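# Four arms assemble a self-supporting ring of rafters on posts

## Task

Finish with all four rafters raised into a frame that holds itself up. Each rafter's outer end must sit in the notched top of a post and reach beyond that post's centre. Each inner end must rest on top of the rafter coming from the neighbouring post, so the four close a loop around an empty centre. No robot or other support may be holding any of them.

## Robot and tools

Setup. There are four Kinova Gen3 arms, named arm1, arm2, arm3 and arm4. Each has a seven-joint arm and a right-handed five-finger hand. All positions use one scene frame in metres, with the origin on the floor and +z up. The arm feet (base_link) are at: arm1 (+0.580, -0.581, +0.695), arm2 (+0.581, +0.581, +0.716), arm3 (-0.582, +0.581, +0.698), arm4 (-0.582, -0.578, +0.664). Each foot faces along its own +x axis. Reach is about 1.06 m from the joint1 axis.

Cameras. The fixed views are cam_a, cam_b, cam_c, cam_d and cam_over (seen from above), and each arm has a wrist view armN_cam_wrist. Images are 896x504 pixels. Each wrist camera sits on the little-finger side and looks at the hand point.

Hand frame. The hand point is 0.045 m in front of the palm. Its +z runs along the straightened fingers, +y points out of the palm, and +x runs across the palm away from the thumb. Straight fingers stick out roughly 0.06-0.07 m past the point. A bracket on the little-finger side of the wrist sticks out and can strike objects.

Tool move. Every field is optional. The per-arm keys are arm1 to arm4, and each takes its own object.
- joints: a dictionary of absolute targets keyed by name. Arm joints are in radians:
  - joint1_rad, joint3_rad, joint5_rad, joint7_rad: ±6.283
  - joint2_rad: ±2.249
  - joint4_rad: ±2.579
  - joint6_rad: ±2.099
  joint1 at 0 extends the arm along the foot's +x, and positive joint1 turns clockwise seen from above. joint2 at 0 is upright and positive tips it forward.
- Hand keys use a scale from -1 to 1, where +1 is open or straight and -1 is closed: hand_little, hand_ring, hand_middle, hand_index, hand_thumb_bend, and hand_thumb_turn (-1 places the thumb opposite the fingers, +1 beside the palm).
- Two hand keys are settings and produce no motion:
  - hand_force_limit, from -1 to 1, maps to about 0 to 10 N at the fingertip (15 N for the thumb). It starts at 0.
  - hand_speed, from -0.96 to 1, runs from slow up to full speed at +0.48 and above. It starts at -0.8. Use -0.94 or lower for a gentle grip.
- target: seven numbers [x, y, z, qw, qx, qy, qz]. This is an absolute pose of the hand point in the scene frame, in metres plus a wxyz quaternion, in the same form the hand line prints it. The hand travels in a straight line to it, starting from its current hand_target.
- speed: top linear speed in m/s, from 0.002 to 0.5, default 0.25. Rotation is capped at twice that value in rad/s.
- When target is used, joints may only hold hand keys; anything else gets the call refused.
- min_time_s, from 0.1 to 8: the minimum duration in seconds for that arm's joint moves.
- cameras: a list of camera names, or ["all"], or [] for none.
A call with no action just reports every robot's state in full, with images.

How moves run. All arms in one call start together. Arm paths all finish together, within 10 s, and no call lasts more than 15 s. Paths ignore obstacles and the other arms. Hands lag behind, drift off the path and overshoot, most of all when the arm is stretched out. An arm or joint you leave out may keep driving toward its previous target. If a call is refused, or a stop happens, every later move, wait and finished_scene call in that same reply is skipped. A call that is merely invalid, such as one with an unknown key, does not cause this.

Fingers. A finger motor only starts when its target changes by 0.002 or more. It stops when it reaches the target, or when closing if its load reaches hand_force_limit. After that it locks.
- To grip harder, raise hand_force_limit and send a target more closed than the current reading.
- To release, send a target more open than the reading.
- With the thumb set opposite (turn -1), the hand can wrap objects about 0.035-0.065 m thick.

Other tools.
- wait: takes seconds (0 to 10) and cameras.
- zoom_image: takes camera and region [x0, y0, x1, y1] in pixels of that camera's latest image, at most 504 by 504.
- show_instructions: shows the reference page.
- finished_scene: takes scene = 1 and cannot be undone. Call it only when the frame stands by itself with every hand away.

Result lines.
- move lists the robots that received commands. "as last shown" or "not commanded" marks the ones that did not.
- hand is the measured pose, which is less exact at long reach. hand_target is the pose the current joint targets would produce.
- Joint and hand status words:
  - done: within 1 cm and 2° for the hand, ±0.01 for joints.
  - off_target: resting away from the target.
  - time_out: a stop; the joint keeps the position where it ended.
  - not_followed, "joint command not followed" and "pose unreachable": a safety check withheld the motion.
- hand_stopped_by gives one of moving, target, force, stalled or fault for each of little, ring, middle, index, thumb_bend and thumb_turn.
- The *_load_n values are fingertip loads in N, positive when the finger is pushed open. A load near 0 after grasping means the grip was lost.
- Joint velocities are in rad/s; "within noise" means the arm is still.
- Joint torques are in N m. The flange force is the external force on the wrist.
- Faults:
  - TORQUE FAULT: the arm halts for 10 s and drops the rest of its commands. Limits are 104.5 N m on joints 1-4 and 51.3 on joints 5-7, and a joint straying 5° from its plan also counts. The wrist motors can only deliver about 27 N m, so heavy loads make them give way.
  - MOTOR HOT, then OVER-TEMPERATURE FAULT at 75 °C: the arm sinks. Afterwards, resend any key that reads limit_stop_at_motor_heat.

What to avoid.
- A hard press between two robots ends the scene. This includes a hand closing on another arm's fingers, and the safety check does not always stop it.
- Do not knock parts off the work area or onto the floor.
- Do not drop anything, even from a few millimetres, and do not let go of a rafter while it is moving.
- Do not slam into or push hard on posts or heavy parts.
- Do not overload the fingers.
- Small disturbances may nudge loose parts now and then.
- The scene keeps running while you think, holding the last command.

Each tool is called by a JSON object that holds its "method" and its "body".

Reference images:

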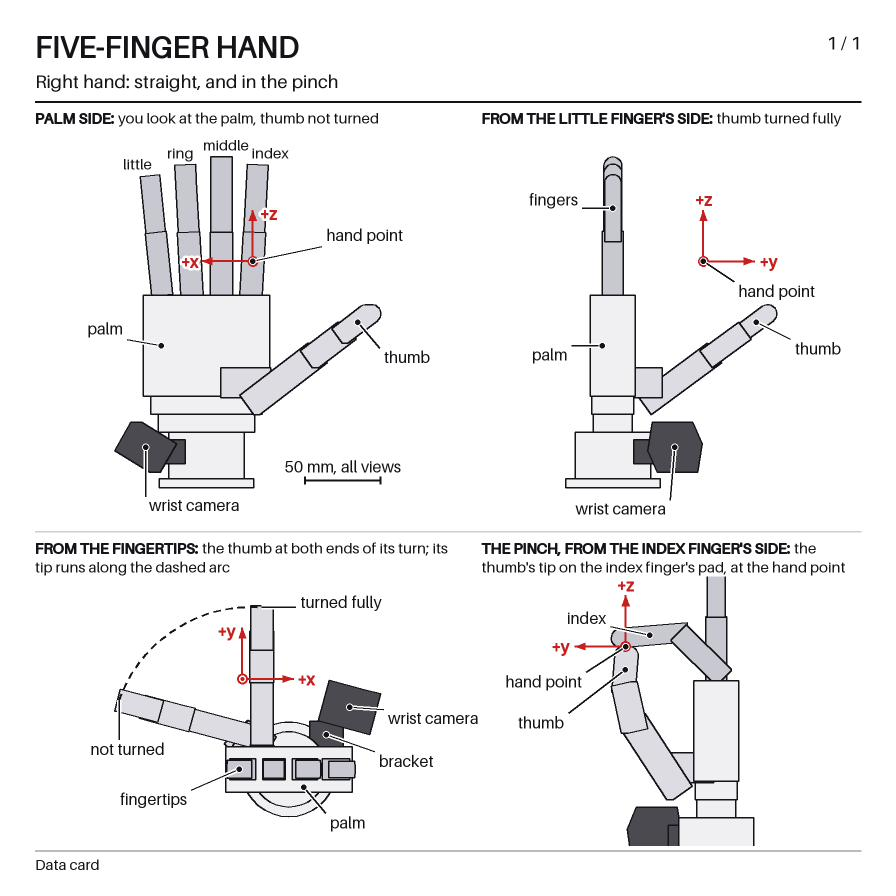

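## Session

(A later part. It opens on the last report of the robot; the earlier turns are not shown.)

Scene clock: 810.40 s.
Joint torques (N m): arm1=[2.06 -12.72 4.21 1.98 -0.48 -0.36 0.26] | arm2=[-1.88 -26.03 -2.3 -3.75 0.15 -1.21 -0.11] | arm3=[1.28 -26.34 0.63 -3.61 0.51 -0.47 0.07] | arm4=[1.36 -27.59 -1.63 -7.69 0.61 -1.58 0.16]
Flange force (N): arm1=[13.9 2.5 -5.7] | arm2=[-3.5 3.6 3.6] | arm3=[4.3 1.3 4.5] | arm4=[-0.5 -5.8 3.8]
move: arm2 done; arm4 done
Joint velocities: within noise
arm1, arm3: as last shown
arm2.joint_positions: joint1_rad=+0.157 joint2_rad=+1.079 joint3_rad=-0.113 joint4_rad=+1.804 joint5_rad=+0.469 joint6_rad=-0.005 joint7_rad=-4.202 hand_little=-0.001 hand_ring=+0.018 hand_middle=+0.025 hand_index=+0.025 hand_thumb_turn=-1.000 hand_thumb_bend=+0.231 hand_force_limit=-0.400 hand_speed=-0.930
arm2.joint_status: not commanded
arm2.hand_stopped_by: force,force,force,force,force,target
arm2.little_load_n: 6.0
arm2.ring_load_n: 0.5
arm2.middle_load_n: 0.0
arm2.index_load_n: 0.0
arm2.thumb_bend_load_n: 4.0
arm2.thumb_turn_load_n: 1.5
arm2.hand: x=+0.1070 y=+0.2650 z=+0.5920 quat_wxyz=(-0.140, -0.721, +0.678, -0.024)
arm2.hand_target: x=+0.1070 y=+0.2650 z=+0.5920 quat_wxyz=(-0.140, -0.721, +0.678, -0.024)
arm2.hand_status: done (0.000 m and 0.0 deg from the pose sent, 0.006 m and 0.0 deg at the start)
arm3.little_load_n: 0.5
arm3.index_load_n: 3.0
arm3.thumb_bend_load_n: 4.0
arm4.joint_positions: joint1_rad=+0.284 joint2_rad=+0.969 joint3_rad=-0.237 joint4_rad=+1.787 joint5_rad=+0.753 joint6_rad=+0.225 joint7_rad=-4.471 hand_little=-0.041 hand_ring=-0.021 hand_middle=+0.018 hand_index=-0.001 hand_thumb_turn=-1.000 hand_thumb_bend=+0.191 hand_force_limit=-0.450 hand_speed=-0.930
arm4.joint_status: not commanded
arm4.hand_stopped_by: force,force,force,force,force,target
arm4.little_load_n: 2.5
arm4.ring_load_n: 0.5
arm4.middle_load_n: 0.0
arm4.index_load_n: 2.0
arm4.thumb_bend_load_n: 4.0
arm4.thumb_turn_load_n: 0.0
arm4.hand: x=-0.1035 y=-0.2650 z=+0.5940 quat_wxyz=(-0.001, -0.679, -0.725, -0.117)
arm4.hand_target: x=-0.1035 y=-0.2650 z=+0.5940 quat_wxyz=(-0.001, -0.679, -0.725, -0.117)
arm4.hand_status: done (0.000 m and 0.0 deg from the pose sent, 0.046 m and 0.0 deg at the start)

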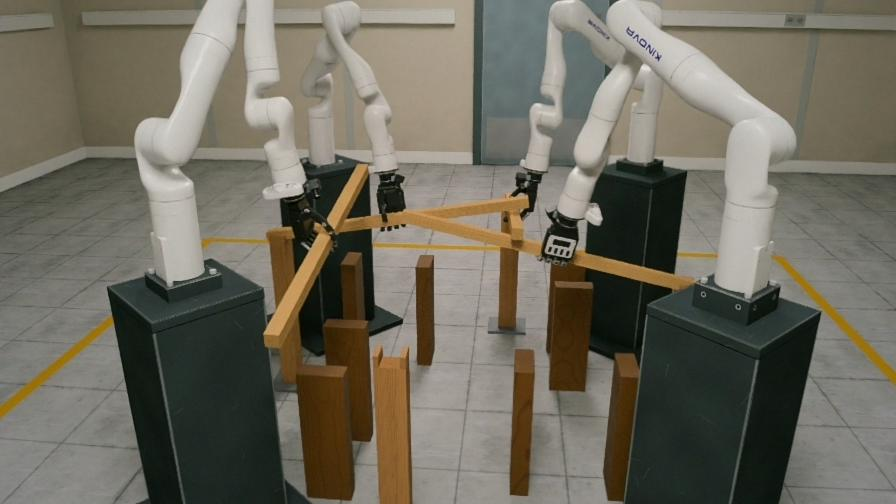

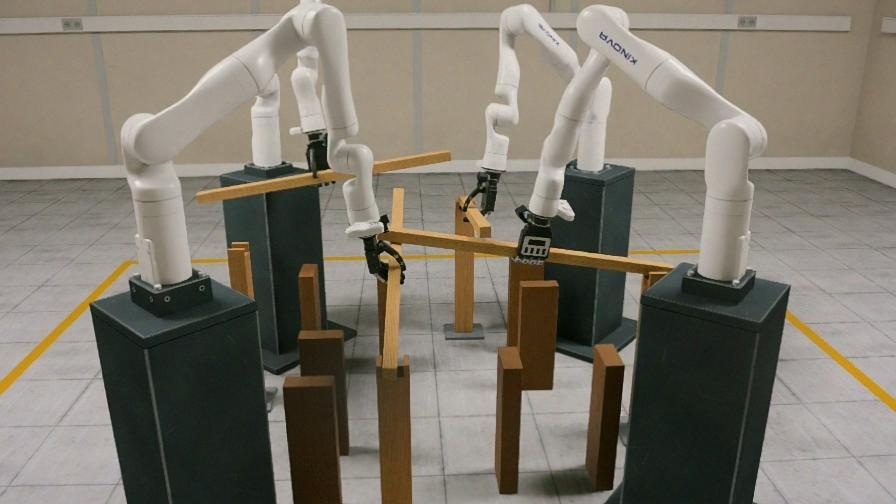

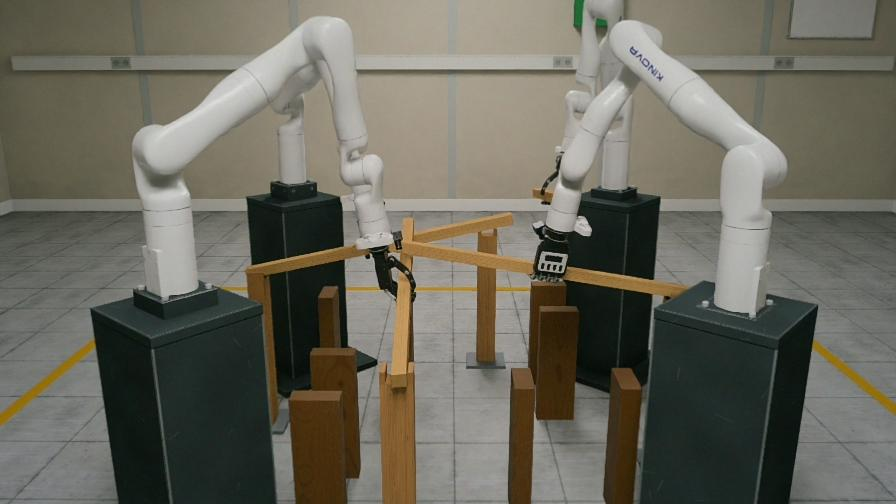

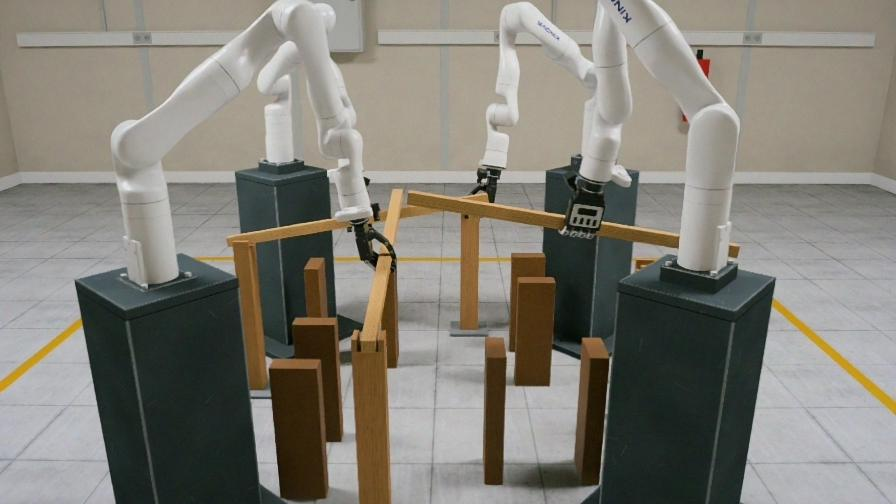

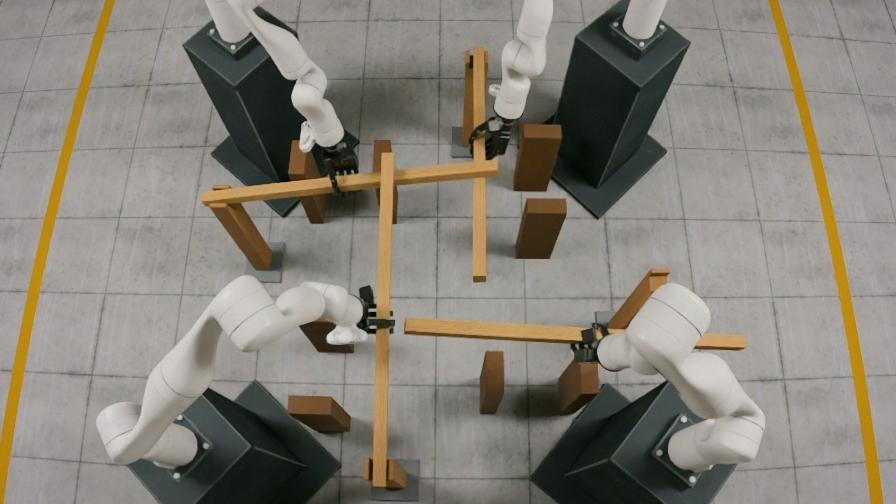

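{"method": "move", "body": {"arm2": {"target":[0.1095,0.265,0.602,0.1401,0.7213,-0.6779,0.0243],"speed":0.03}, "arm3": {"target":[-0.265,0.106,0.605,0.0843,0.9928,0.0262,0.0811],"speed":0.03}, "arm4": {"target":[-0.1035,-0.265,0.608,0.001,0.6791,0.7245,0.1174],"speed":0.03}}}

{"method": "move", "body": {"arm2": {"joints":{"hand_force_limit":-0.15,"hand_speed":-0.93,"hand_little":-0.3,"hand_ring":-0.3,"hand_middle":-0.3,"hand_index":-0.3,"hand_thumb_bend":-0.2}}, "arm3": {"joints":{"hand_force_limit":-0.15,"hand_speed":-0.93,"hand_little":-0.3,"hand_ring":-0.3,"hand_middle":-0.3,"hand_index":-0.3,"hand_thumb_bend":-0.2}}, "cameras": ["cam_a","cam_b","cam_c","cam_d","cam_over","arm2_cam_wrist","arm3_cam_wrist"]}}

{"method": "zoom_image", "body": {"camera": "cam_b", "region": [360, 320, 420, 380]}}

{"method": "zoom_image", "body": {"camera": "cam_c", "region": [360, 340, 420, 400]}}

{"method": "zoom_image", "body": {"camera": "cam_c", "region": [370, 190, 470, 290]}}

{"method": "zoom_image", "body": {"camera": "cam_b", "region": [350, 170, 450, 270]}}

{"method": "zoom_image", "body": {"camera": "cam_over", "region": [180, 130, 520, 300]}}

Scene clock: 844.73 s.
Joint torques (N m): arm1=[2.1 -12.75 4.17 1.84 -0.44 -0.37 0.26] | arm2=[-1.99 -25.64 -2.37 -3.61 0.17 -1.02 -0.08] | arm3=[1.33 -26.43 0.16 -3.96 0.5 -0.51 0.02] | arm4=[1.44 -27.49 -1.81 -7.98 0.6 -1.57 0.12]
Flange force (N): arm1=[13.6 1.8 -5.4] | arm2=[-3.6 4.0 3.6] | arm3=[4.3 1.5 4.8] | arm4=[-0.4 -5.6 4.1]
move: arm2 done; arm3 done; arm4 done
Joint velocities: within noise
arm1: as last shown
arm1.ring_load_n: 0.5
arm1.middle_load_n: 0.5
arm2.joint_positions: joint1_rad=+0.158 joint2_rad=+1.054 joint3_rad=-0.119 joint4_rad=+1.819 joint5_rad=+0.467 joint6_rad=+0.006 joint7_rad=-4.204 hand_little=-0.001 hand_ring=+0.018 hand_middle=+0.025 hand_index=+0.025 hand_thumb_turn=-1.000 hand_thumb_bend=+0.231 hand_force_limit=-0.400 hand_speed=-0.930
arm2.joint_status: not commanded
arm2.hand_stopped_by: force,force,force,force,force,target
arm2.little_load_n: 3.5
arm2.ring_load_n: 0.0
arm2.middle_load_n: 0.0
arm2.index_load_n: 1.5
arm2.thumb_bend_load_n: 3.0
arm2.thumb_turn_load_n: 2.0
arm2.hand: x=+0.1095 y=+0.2650 z=+0.6020 quat_wxyz=(-0.140, -0.721, +0.678, -0.024)
arm2.hand_target: x=+0.1095 y=+0.2650 z=+0.6020 quat_wxyz=(-0.140, -0.721, +0.678, -0.024)
arm2.hand_status: done (0.000 m and 0.0 deg from the pose sent, 0.010 m and 0.0 deg at the start)
arm3.joint_positions: joint1_rad=+0.235 joint2_rad=+1.004 joint3_rad=-0.148 joint4_rad=+1.785 joint5_rad=+0.723 joint6_rad=+0.156 joint7_rad=-4.493 hand_little=-0.047 hand_ring=-0.015 hand_middle=+0.018 hand_index=-0.014 hand_thumb_turn=-1.000 hand_thumb_bend=+0.148 hand_force_limit=-0.400 hand_speed=-0.930
arm3.joint_status: not commanded
arm3.hand_stopped_by: force,force,force,force,force,target
arm3.little_load_n: 1.0
arm3.ring_load_n: 0.0
arm3.middle_load_n: 0.5
arm3.index_load_n: 2.5
arm3.thumb_bend_load_n: 4.0
arm3.thumb_turn_load_n: 0.0
arm3.hand: x=-0.2650 y=+0.1060 z=+0.6050 quat_wxyz=(-0.084, -0.993, -0.026, -0.081)
arm3.hand_target: x=-0.2650 y=+0.1060 z=+0.6050 quat_wxyz=(-0.084, -0.993, -0.026, -0.081)
arm3.hand_status: done (0.000 m and 0.0 deg from the pose sent, 0.015 m and 0.0 deg at the start)
arm4.joint_positions: joint1_rad=+0.304 joint2_rad=+0.941 joint3_rad=-0.268 joint4_rad=+1.791 joint5_rad=+0.742 joint6_rad=+0.260 joint7_rad=-4.456 hand_little=-0.041 hand_ring=-0.021 hand_middle=+0.018 hand_index=-0.001 hand_thumb_turn=-1.000 hand_thumb_bend=+0.191 hand_force_limit=-0.450 hand_speed=-0.930
arm4.joint_status: not commanded
arm4.hand_stopped_by: force,force,force,force,force,target
arm4.little_load_n: 2.5
arm4.ring_load_n: 0.0
arm4.middle_load_n: 0.0
arm4.index_load_n: 2.5
arm4.thumb_bend_load_n: 4.5
arm4.thumb_turn_load_n: 0.0
arm4.hand: x=-0.1035 y=-0.2650 z=+0.6080 quat_wxyz=(-0.001, -0.679, -0.725, -0.117)
arm4.hand_target: x=-0.1035 y=-0.2650 z=+0.6080 quat_wxyz=(-0.001, -0.679, -0.725, -0.117)
arm4.hand_status: done (0.000 m and 0.0 deg from the pose sent, 0.014 m and 0.0 deg at the start)
pictures: none

Scene clock: 846.10 s.
Joint torques (N m): arm1=[2.08 -12.75 4.23 1.94 -0.49 -0.37 0.24] | arm2=[-1.96 -25.74 -2.3 -3.7 0.29 -1.08 0] | arm3=[1.29 -26.38 0.05 -4.12 0.49 -0.67 0.06] | arm4=[1.35 -27.44 -1.85 -8 0.66 -1.58 0.12]
Flange force (N): arm1=[13.9 2.4 -5.6] | arm2=[-3.4 3.8 3.6] | arm3=[4.2 1.2 4.4] | arm4=[-0.5 -5.4 3.8]
move: arm2 off_target; arm3 off_target
Joint velocities: within noise
arm1, arm4: as last shown
arm1.ring_load_n: 1.0
arm2.joint_positions: joint1_rad=+0.158 joint2_rad=+1.054 joint3_rad=-0.119 joint4_rad=+1.819 joint5_rad=+0.467 joint6_rad=+0.006 joint7_rad=-4.204 hand_little=-0.007 hand_ring=-0.157 hand_middle=-0.164 hand_index=-0.164 hand_thumb_turn=-1.000 hand_thumb_bend=+0.207 hand_force_limit=-0.150 hand_speed=-0.930
arm2.joint_status: hand_little off_target (ended at -0.007, target -0.300); hand_ring off_target (ended at -0.157, target -0.300); hand_middle off_target (ended at -0.164, target -0.300); hand_index off_target (ended at -0.164, target -0.300); hand_thumb_bend off_target (ended at +0.207, target -0.200); the others done
arm2.hand_stopped_by: force,force,force,force,force,target
arm2.little_load_n: 0.0
arm2.ring_load_n: 4.0
arm2.middle_load_n: 4.0
arm2.index_load_n: 4.5
arm2.thumb_bend_load_n: 1.5
arm2.thumb_turn_load_n: 0.0
arm2.hand: x=+0.1095 y=+0.2650 z=+0.6020 quat_wxyz=(-0.140, -0.721, +0.678, -0.024)
arm2.hand_target: x=+0.1095 y=+0.2650 z=+0.6020 quat_wxyz=(-0.140, -0.721, +0.678, -0.024)
arm2.hand_status: not commanded
arm3.joint_positions: joint1_rad=+0.235 joint2_rad=+1.004 joint3_rad=-0.148 joint4_rad=+1.785 joint5_rad=+0.723 joint6_rad=+0.156 joint7_rad=-4.493 hand_little=-0.196 hand_ring=-0.183 hand_middle=-0.177 hand_index=-0.170 hand_thumb_turn=-1.000 hand_thumb_bend=+0.135 hand_force_limit=-0.150 hand_speed=-0.930
arm3.joint_status: hand_little off_target (ended at -0.196, target -0.300); hand_ring off_target (ended at -0.183, target -0.300); hand_middle off_target (ended at -0.177, target -0.300); hand_index off_target (ended at -0.170, target -0.300); hand_thumb_bend off_target (ended at +0.135, target -0.200); the others done
arm3.hand_stopped_by: force,force,force,force,force,target
arm3.little_load_n: 4.0
arm3.ring_load_n: 4.0
arm3.middle_load_n: 5.0
arm3.index_load_n: 4.0
arm3.thumb_bend_load_n: 5.5
arm3.thumb_turn_load_n: 1.0
arm3.hand: x=-0.2650 y=+0.1060 z=+0.6050 quat_wxyz=(-0.084, -0.993, -0.026, -0.081)
arm3.hand_target: x=-0.2650 y=+0.1060 z=+0.6050 quat_wxyz=(-0.084, -0.993, -0.026, -0.081)
arm3.hand_status: not commanded
arm4.little_load_n: 2.0
arm4.ring_load_n: 0.5
arm4.thumb_bend_load_n: 4.0
pictures: arm2_cam_wrist, arm3_cam_wrist, cam_a, cam_b, cam_c, cam_d, cam_over
arm2_cam_wrist: T_world_to_cam=[[-0.91955, -0.29801, 0.25616, 0.02276], [-0.20509, 0.91997, 0.33405, -0.42602], [-0.33521, 0.25464, -0.90708, 0.62879]] pos_world=[0.14433, 0.2386, 0.70684]
arm3_cam_wrist: T_world_to_cam=[[0.26797, -0.9445, 0.19004, 0.05874], [-0.89043, -0.16748, 0.42318, -0.47643], [-0.36787, -0.28261, -0.88589, 0.58447]] pos_world=[-0.22496, 0.14087, 0.70823]

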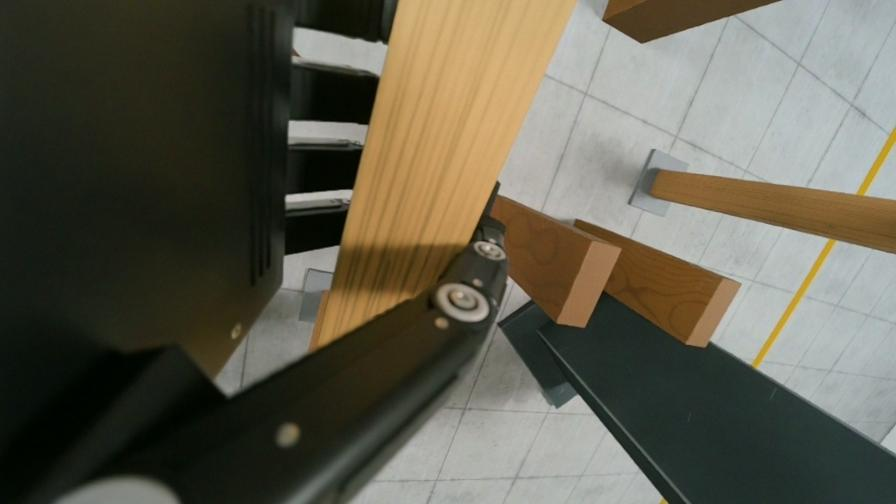

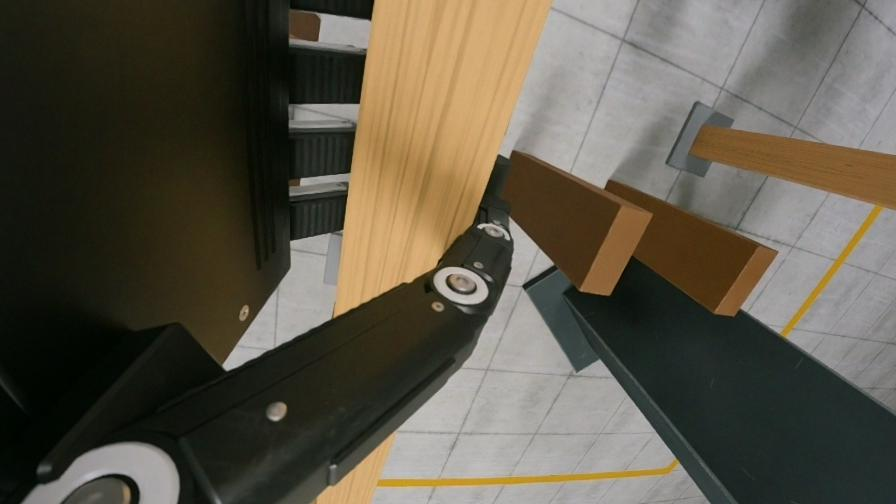

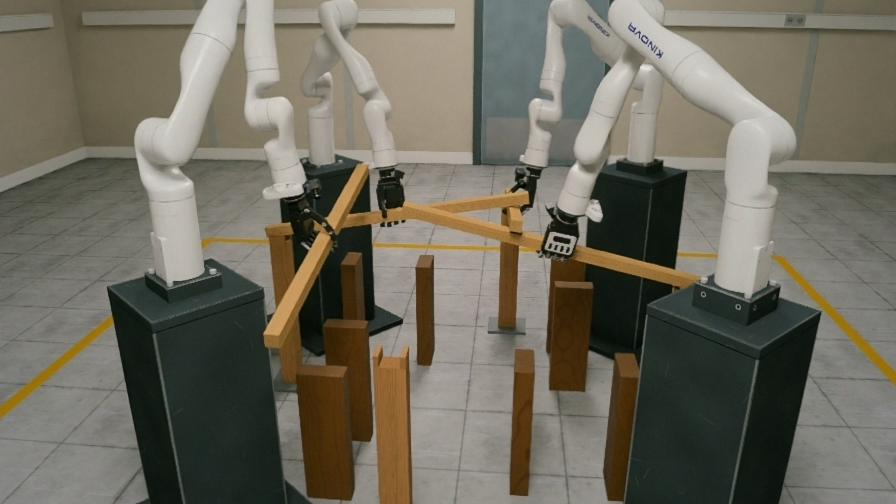

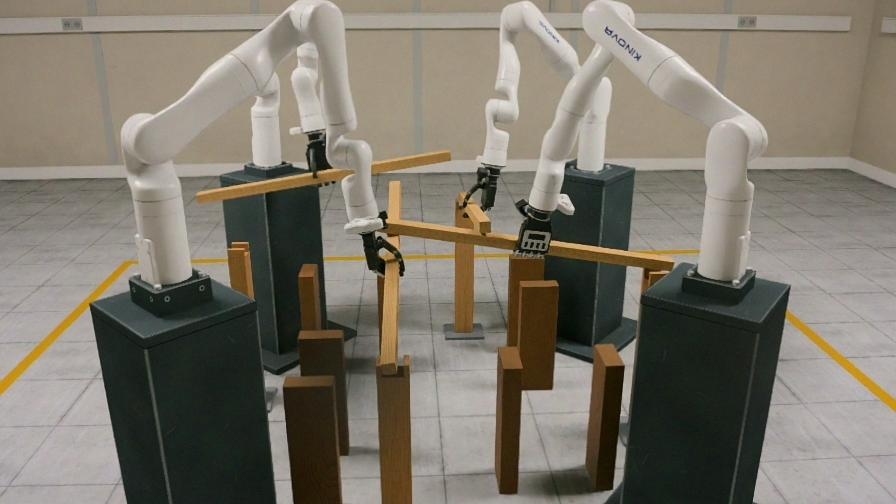

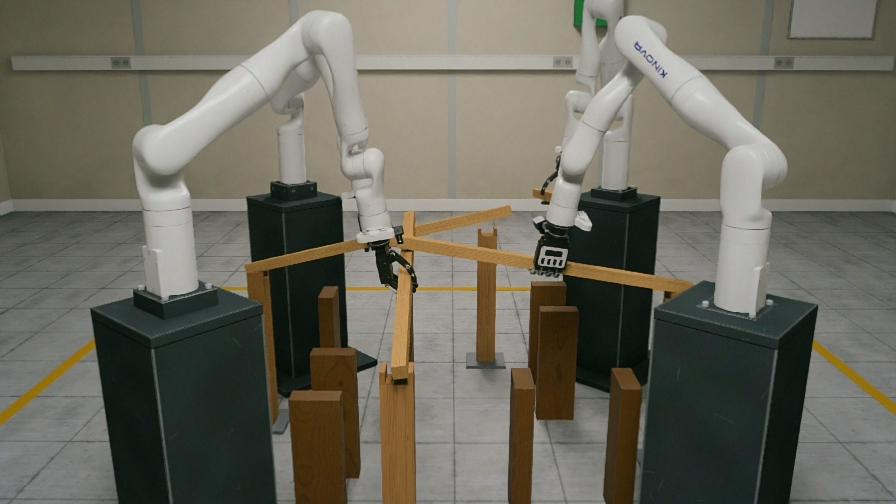

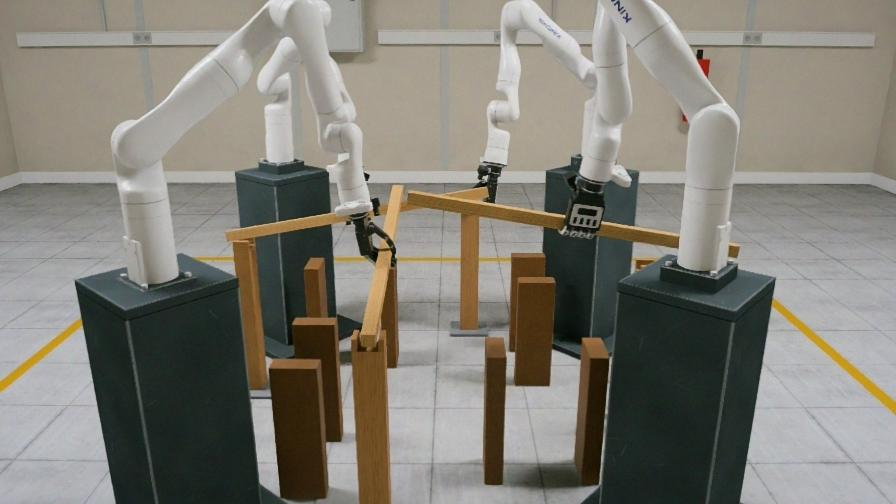

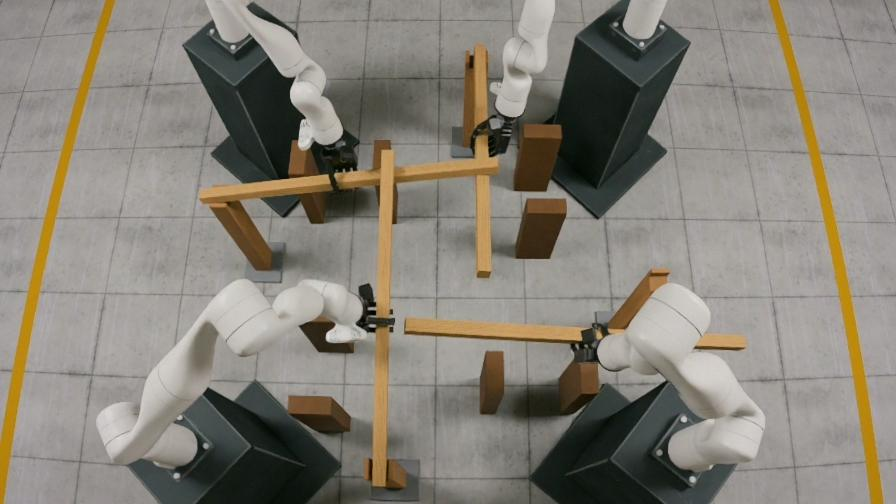

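Scaled by 8.400 from the camera's image (finer frame: 1280x720).

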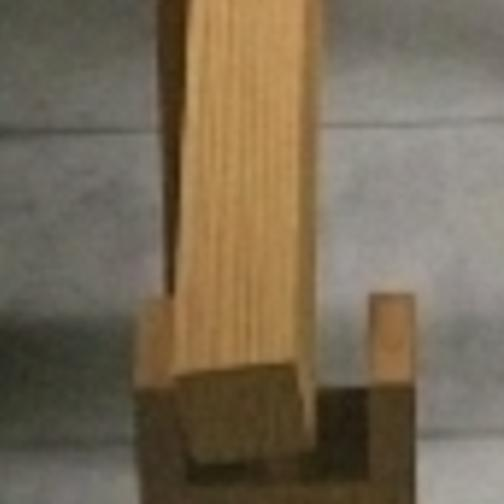

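Scaled by 8.400 from the camera's image (finer frame: 1280x720).

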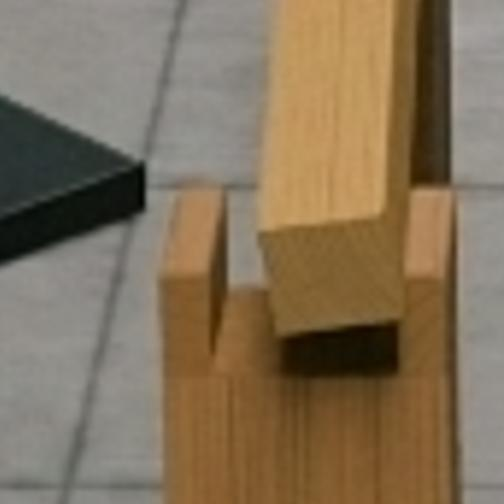

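Scaled by 5.040 from the camera's image (finer frame: 1280x720).

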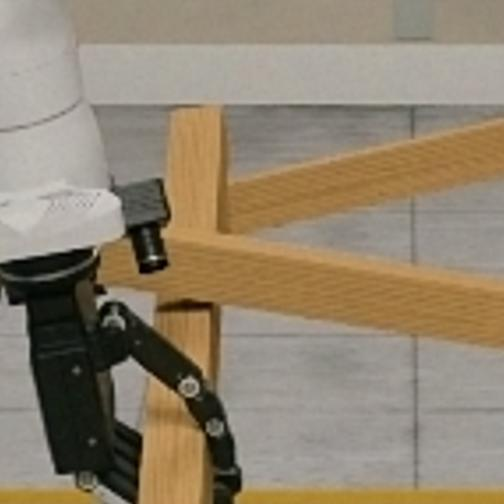

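Scaled by 5.040 from the camera's image (finer frame: 1280x720).

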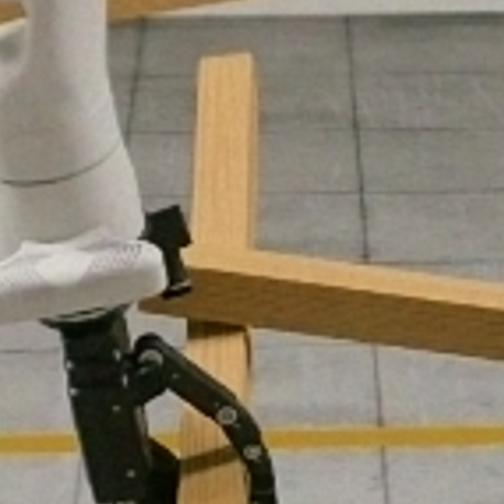

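Scaled by 1.482 from the camera's image (finer frame: 1280x720).

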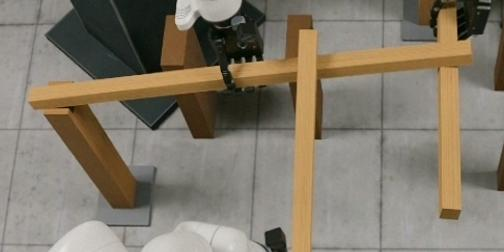

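{"method": "move", "body": {"arm2": {"target":[0.1105,0.265,0.602,0.1399,0.7279,-0.6709,0.0256],"speed":0.03}, "arm3": {"target":[-0.265,0.0995,0.606,0.0423,0.9959,0.0118,0.0791],"speed":0.03}, "arm1": {"joints":{"hand_force_limit":-0.15,"hand_speed":-0.93,"hand_little":-0.3,"hand_ring":-0.3,"hand_middle":-0.3,"hand_index":-0.3,"hand_thumb_bend":-0.2}}, "arm4": {"joints":{"hand_force_limit":-0.15,"hand_speed":-0.93,"hand_little":-0.3,"hand_ring":-0.3,"hand_middle":-0.3,"hand_index":-0.3,"hand_thumb_bend":-0.2}}, "cameras": ["cam_a","cam_b","cam_c","cam_d","cam_over"]}}

{"method": "zoom_image", "body": {"camera": "cam_b", "region": [360, 320, 420, 380]}}

{"method": "zoom_image", "body": {"camera": "cam_c", "region": [360, 340, 420, 400]}}

{"method": "zoom_image", "body": {"camera": "cam_d", "region": [340, 310, 400, 370]}}

{"method": "zoom_image", "body": {"camera": "cam_a", "region": [250, 280, 420, 400]}}

{"method": "zoom_image", "body": {"camera": "cam_over", "region": [340, 100, 520, 350]}}

{"method": "zoom_image", "body": {"camera": "cam_over", "region": [340, 300, 760, 504]}}

{"method": "zoom_image", "body": {"camera": "cam_d", "region": [360, 160, 480, 260]}}

{"method": "zoom_image", "body": {"camera": "cam_c", "region": [370, 190, 470, 290]}}

Scene clock: 883.60 s.
Joint torques (N m): arm1=[2.1 -12.76 4.19 2 -0.41 -0.37 0.24] | arm2=[-2.02 -25.76 -2.33 -3.67 0.28 -1.06 0.04] | arm3=[1.41 -27.07 -2.11 -4.59 0.48 -0.5 -0.01] | arm4=[1.29 -27.42 -1.83 -7.98 0.6 -1.55 0.15]
Flange force (N): arm1=[14.0 2.0 -5.3] | arm2=[-3.6 3.9 3.7] | arm3=[4.5 2.5 4.3] | arm4=[-0.7 -5.4 3.8]
move: arm1 off_target; arm2 done; arm3 done; arm4 off_target
Joint velocities: within noise
arm1.joint_positions: joint1_rad=-0.293 joint2_rad=+0.657 joint3_rad=+0.365 joint4_rad=+2.566 joint5_rad=+0.607 joint6_rad=-0.351 joint7_rad=-4.598 hand_little=-0.210 hand_ring=-0.177 hand_middle=-0.176 hand_index=-0.157 hand_thumb_turn=-1.000 hand_thumb_bend=+0.163 hand_force_limit=-0.150 hand_speed=-0.930
arm1.joint_status: hand_little off_target (ended at -0.210, target -0.300); hand_ring off_target (ended at -0.177, target -0.300); hand_middle off_target (ended at -0.176, target -0.300); hand_index off_target (ended at -0.157, target -0.300); hand_thumb_bend off_target (ended at +0.163, target -0.200); the others done
arm1.hand_stopped_by: force,force,force,force,force,target
arm1.little_load_n: 5.0
arm1.ring_load_n: 3.0
arm1.middle_load_n: 5.0
arm1.index_load_n: 5.5
arm1.thumb_bend_load_n: 7.5
arm1.thumb_turn_load_n: 4.0
arm1.hand: x=+0.3900 y=-0.3000 z=+0.7000 quat_wxyz=(+0.080, +0.015, -0.993, -0.085)
arm1.hand_target: x=+0.3900 y=-0.3000 z=+0.7000 quat_wxyz=(+0.080, +0.015, -0.993, -0.085)
arm1.hand_status: not commanded
arm2.joint_positions: joint1_rad=+0.166 joint2_rad=+1.054 joint3_rad=-0.126 joint4_rad=+1.823 joint5_rad=+0.480 joint6_rad=+0.005 joint7_rad=-4.191 hand_little=-0.007 hand_ring=-0.157 hand_middle=-0.164 hand_index=-0.164 hand_thumb_turn=-1.000 hand_thumb_bend=+0.207 hand_force_limit=-0.150 hand_speed=-0.930
arm2.joint_status: not commanded
arm2.hand_stopped_by: force,force,force,force,force,target
arm2.little_load_n: 0.0
arm2.ring_load_n: 4.0
arm2.middle_load_n: 4.5
arm2.index_load_n: 4.5
arm2.thumb_bend_load_n: 1.0
arm2.thumb_turn_load_n: 0.0
arm2.hand: x=+0.1105 y=+0.2650 z=+0.6020 quat_wxyz=(-0.140, -0.728, +0.671, -0.026)
arm2.hand_target: x=+0.1105 y=+0.2650 z=+0.6020 quat_wxyz=(-0.140, -0.728, +0.671, -0.026)
arm2.hand_status: done (0.000 m and 0.0 deg from the pose sent, 0.001 m and 1.1 deg at the start)
arm3.joint_positions: joint1_rad=+0.396 joint2_rad=+1.033 joint3_rad=-0.349 joint4_rad=+1.681 joint5_rad=+0.669 joint6_rad=+0.356 joint7_rad=-4.370 hand_little=-0.196 hand_ring=-0.183 hand_middle=-0.177 hand_index=-0.169 hand_thumb_turn=-1.000 hand_thumb_bend=+0.135 hand_force_limit=-0.150 hand_speed=-0.930
arm3.joint_status: not commanded
arm3.hand_stopped_by: force,force,force,force,force,target
arm3.little_load_n: 2.5
arm3.ring_load_n: 3.0
arm3.middle_load_n: 4.5
arm3.index_load_n: 4.5
arm3.thumb_bend_load_n: 5.5
arm3.thumb_turn_load_n: 1.5
arm3.hand: x=-0.2650 y=+0.0995 z=+0.6060 quat_wxyz=(-0.042, -0.996, -0.012, -0.079)
arm3.hand_target: x=-0.2650 y=+0.0995 z=+0.6060 quat_wxyz=(-0.042, -0.996, -0.012, -0.079)
arm3.hand_status: done (0.000 m and 0.0 deg from the pose sent, 0.007 m and 5.1 deg at the start)
arm4.joint_positions: joint1_rad=+0.304 joint2_rad=+0.941 joint3_rad=-0.268 joint4_rad=+1.791 joint5_rad=+0.742 joint6_rad=+0.260 joint7_rad=-4.456 hand_little=-0.184 hand_ring=-0.176 hand_middle=-0.163 hand_index=-0.138 hand_thumb_turn=-1.000 hand_thumb_bend=+0.121 hand_force_limit=-0.150 hand_speed=-0.930
arm4.joint_status: hand_little off_target (ended at -0.184, target -0.300); hand_ring off_target (ended at -0.176, target -0.300); hand_middle off_target (ended at -0.163, target -0.300); hand_index off_target (ended at -0.138, target -0.300); hand_thumb_bend off_target (ended at +0.121, target -0.200); the others done
arm4.hand_stopped_by: force,force,force,force,force,target
arm4.little_load_n: 2.5
arm4.ring_load_n: 4.5
arm4.middle_load_n: 5.0
arm4.index_load_n: 4.0
arm4.thumb_bend_load_n: 7.0
arm4.thumb_turn_load_n: 3.5
arm4.hand: x=-0.1035 y=-0.2650 z=+0.6080 quat_wxyz=(-0.001, -0.679, -0.725, -0.117)
arm4.hand_target: x=-0.1035 y=-0.2650 z=+0.6080 quat_wxyz=(-0.001, -0.679, -0.725, -0.117)
arm4.hand_status: not commanded

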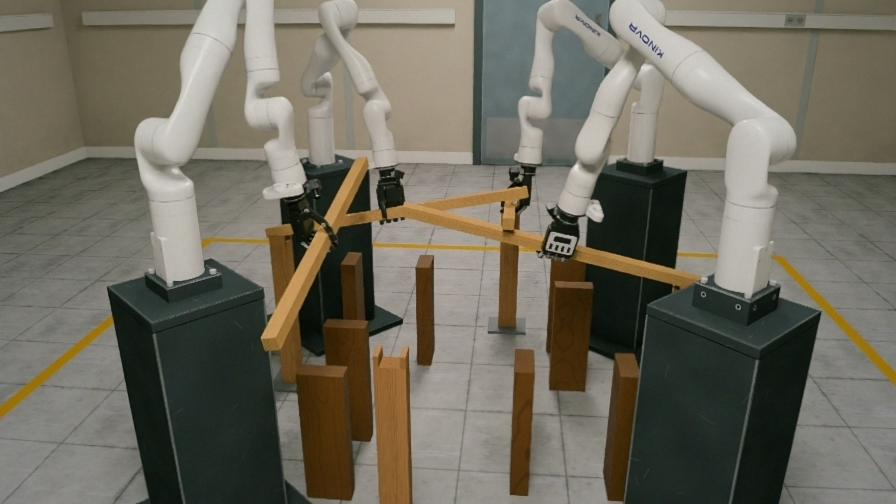

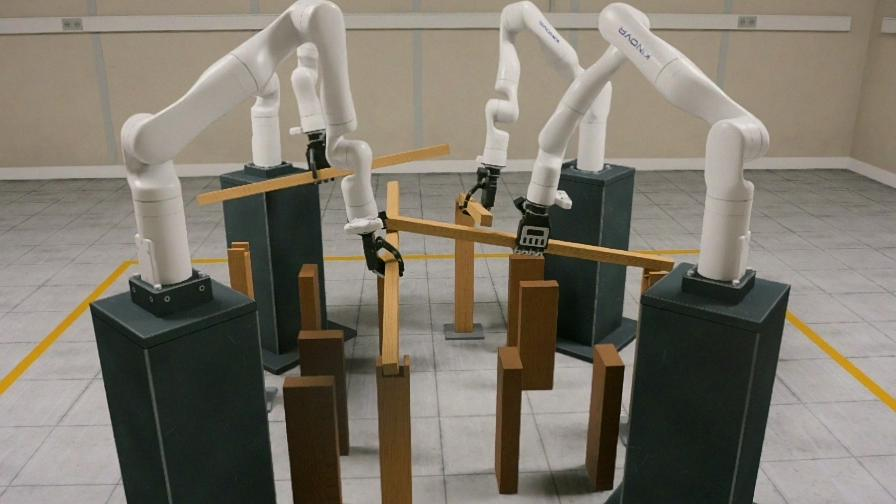

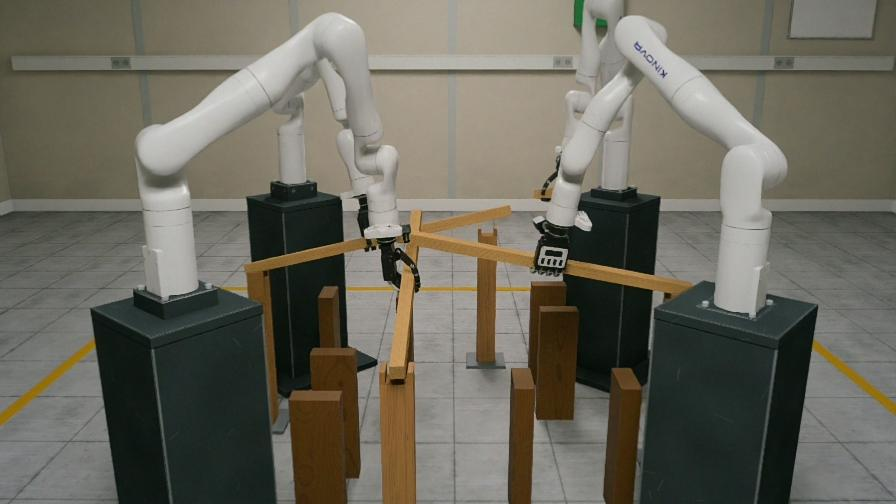

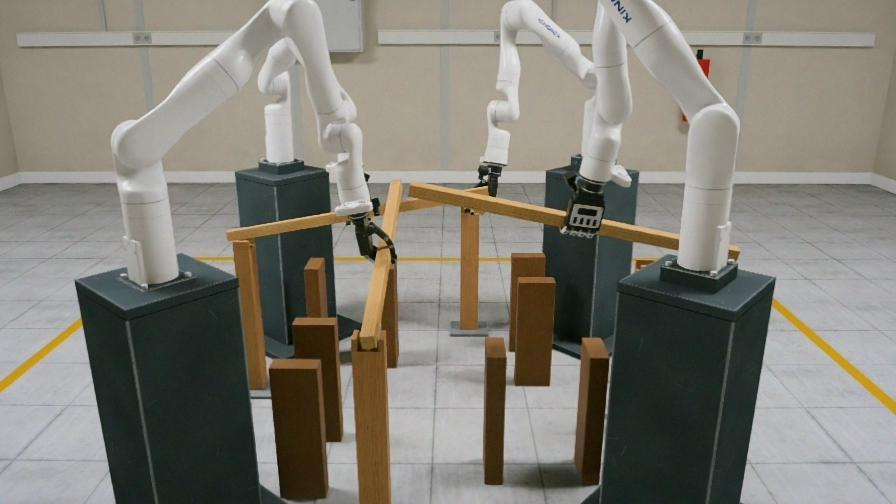

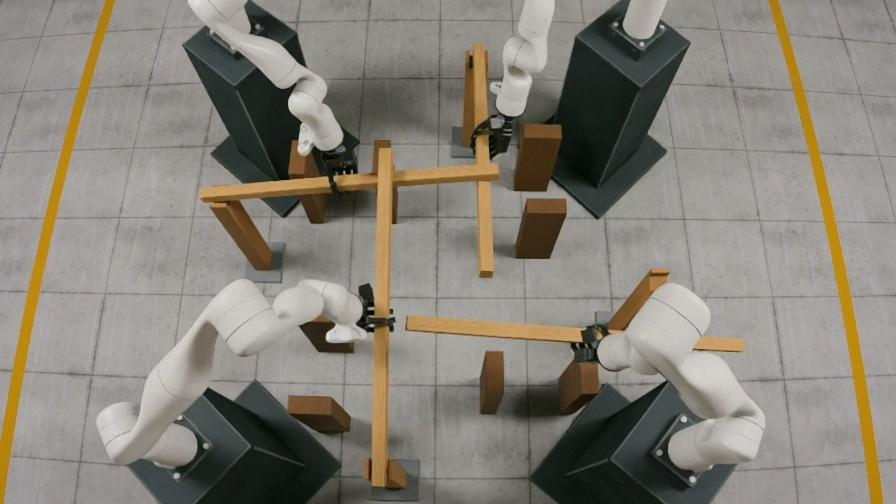

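Scaled by 8.400 from the camera's image (finer frame: 1280x720).

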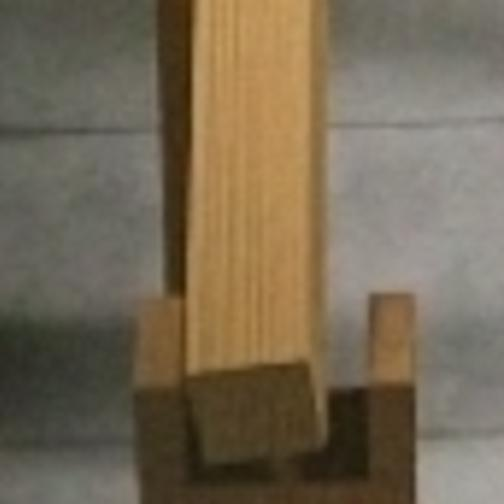

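Scaled by 8.400 from the camera's image (finer frame: 1280x720).

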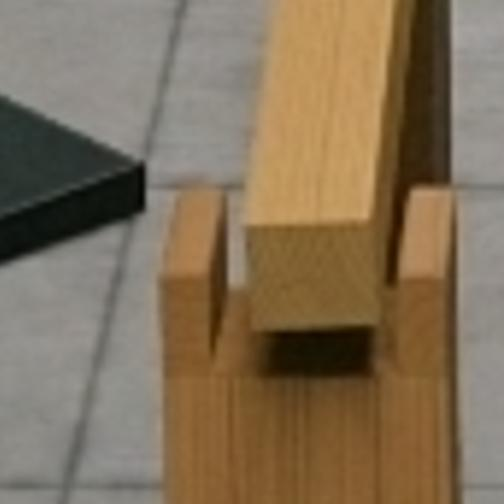

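Scaled by 8.400 from the camera's image (finer frame: 1280x720).

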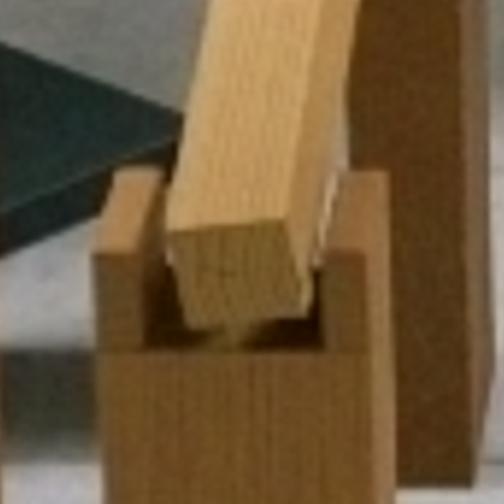

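Scaled by 2.965 from the camera's image (finer frame: 1280x720).

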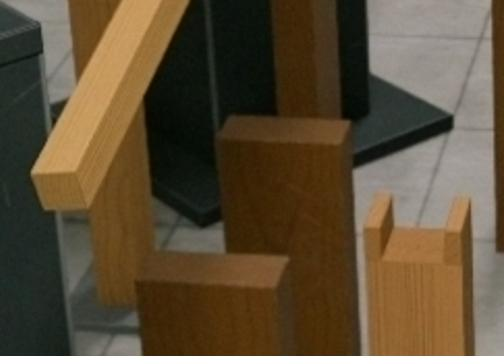

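Scaled by 2.016 from the camera's image (finer frame: 1280x720).

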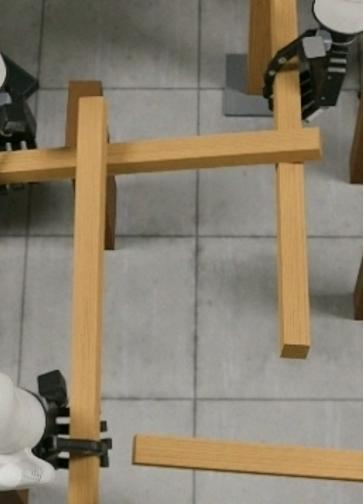

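Scaled by 1.200 from the camera's image (finer frame: 1280x720).

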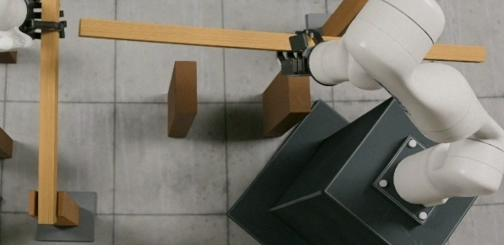

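Scaled by 4.200 from the camera's image (finer frame: 1280x720).

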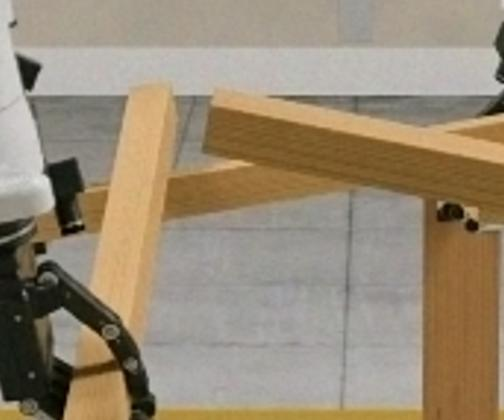

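Scaled by 5.040 from the camera's image (finer frame: 1280x720).

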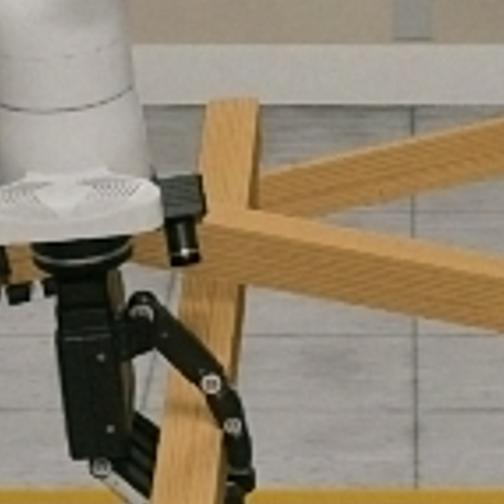

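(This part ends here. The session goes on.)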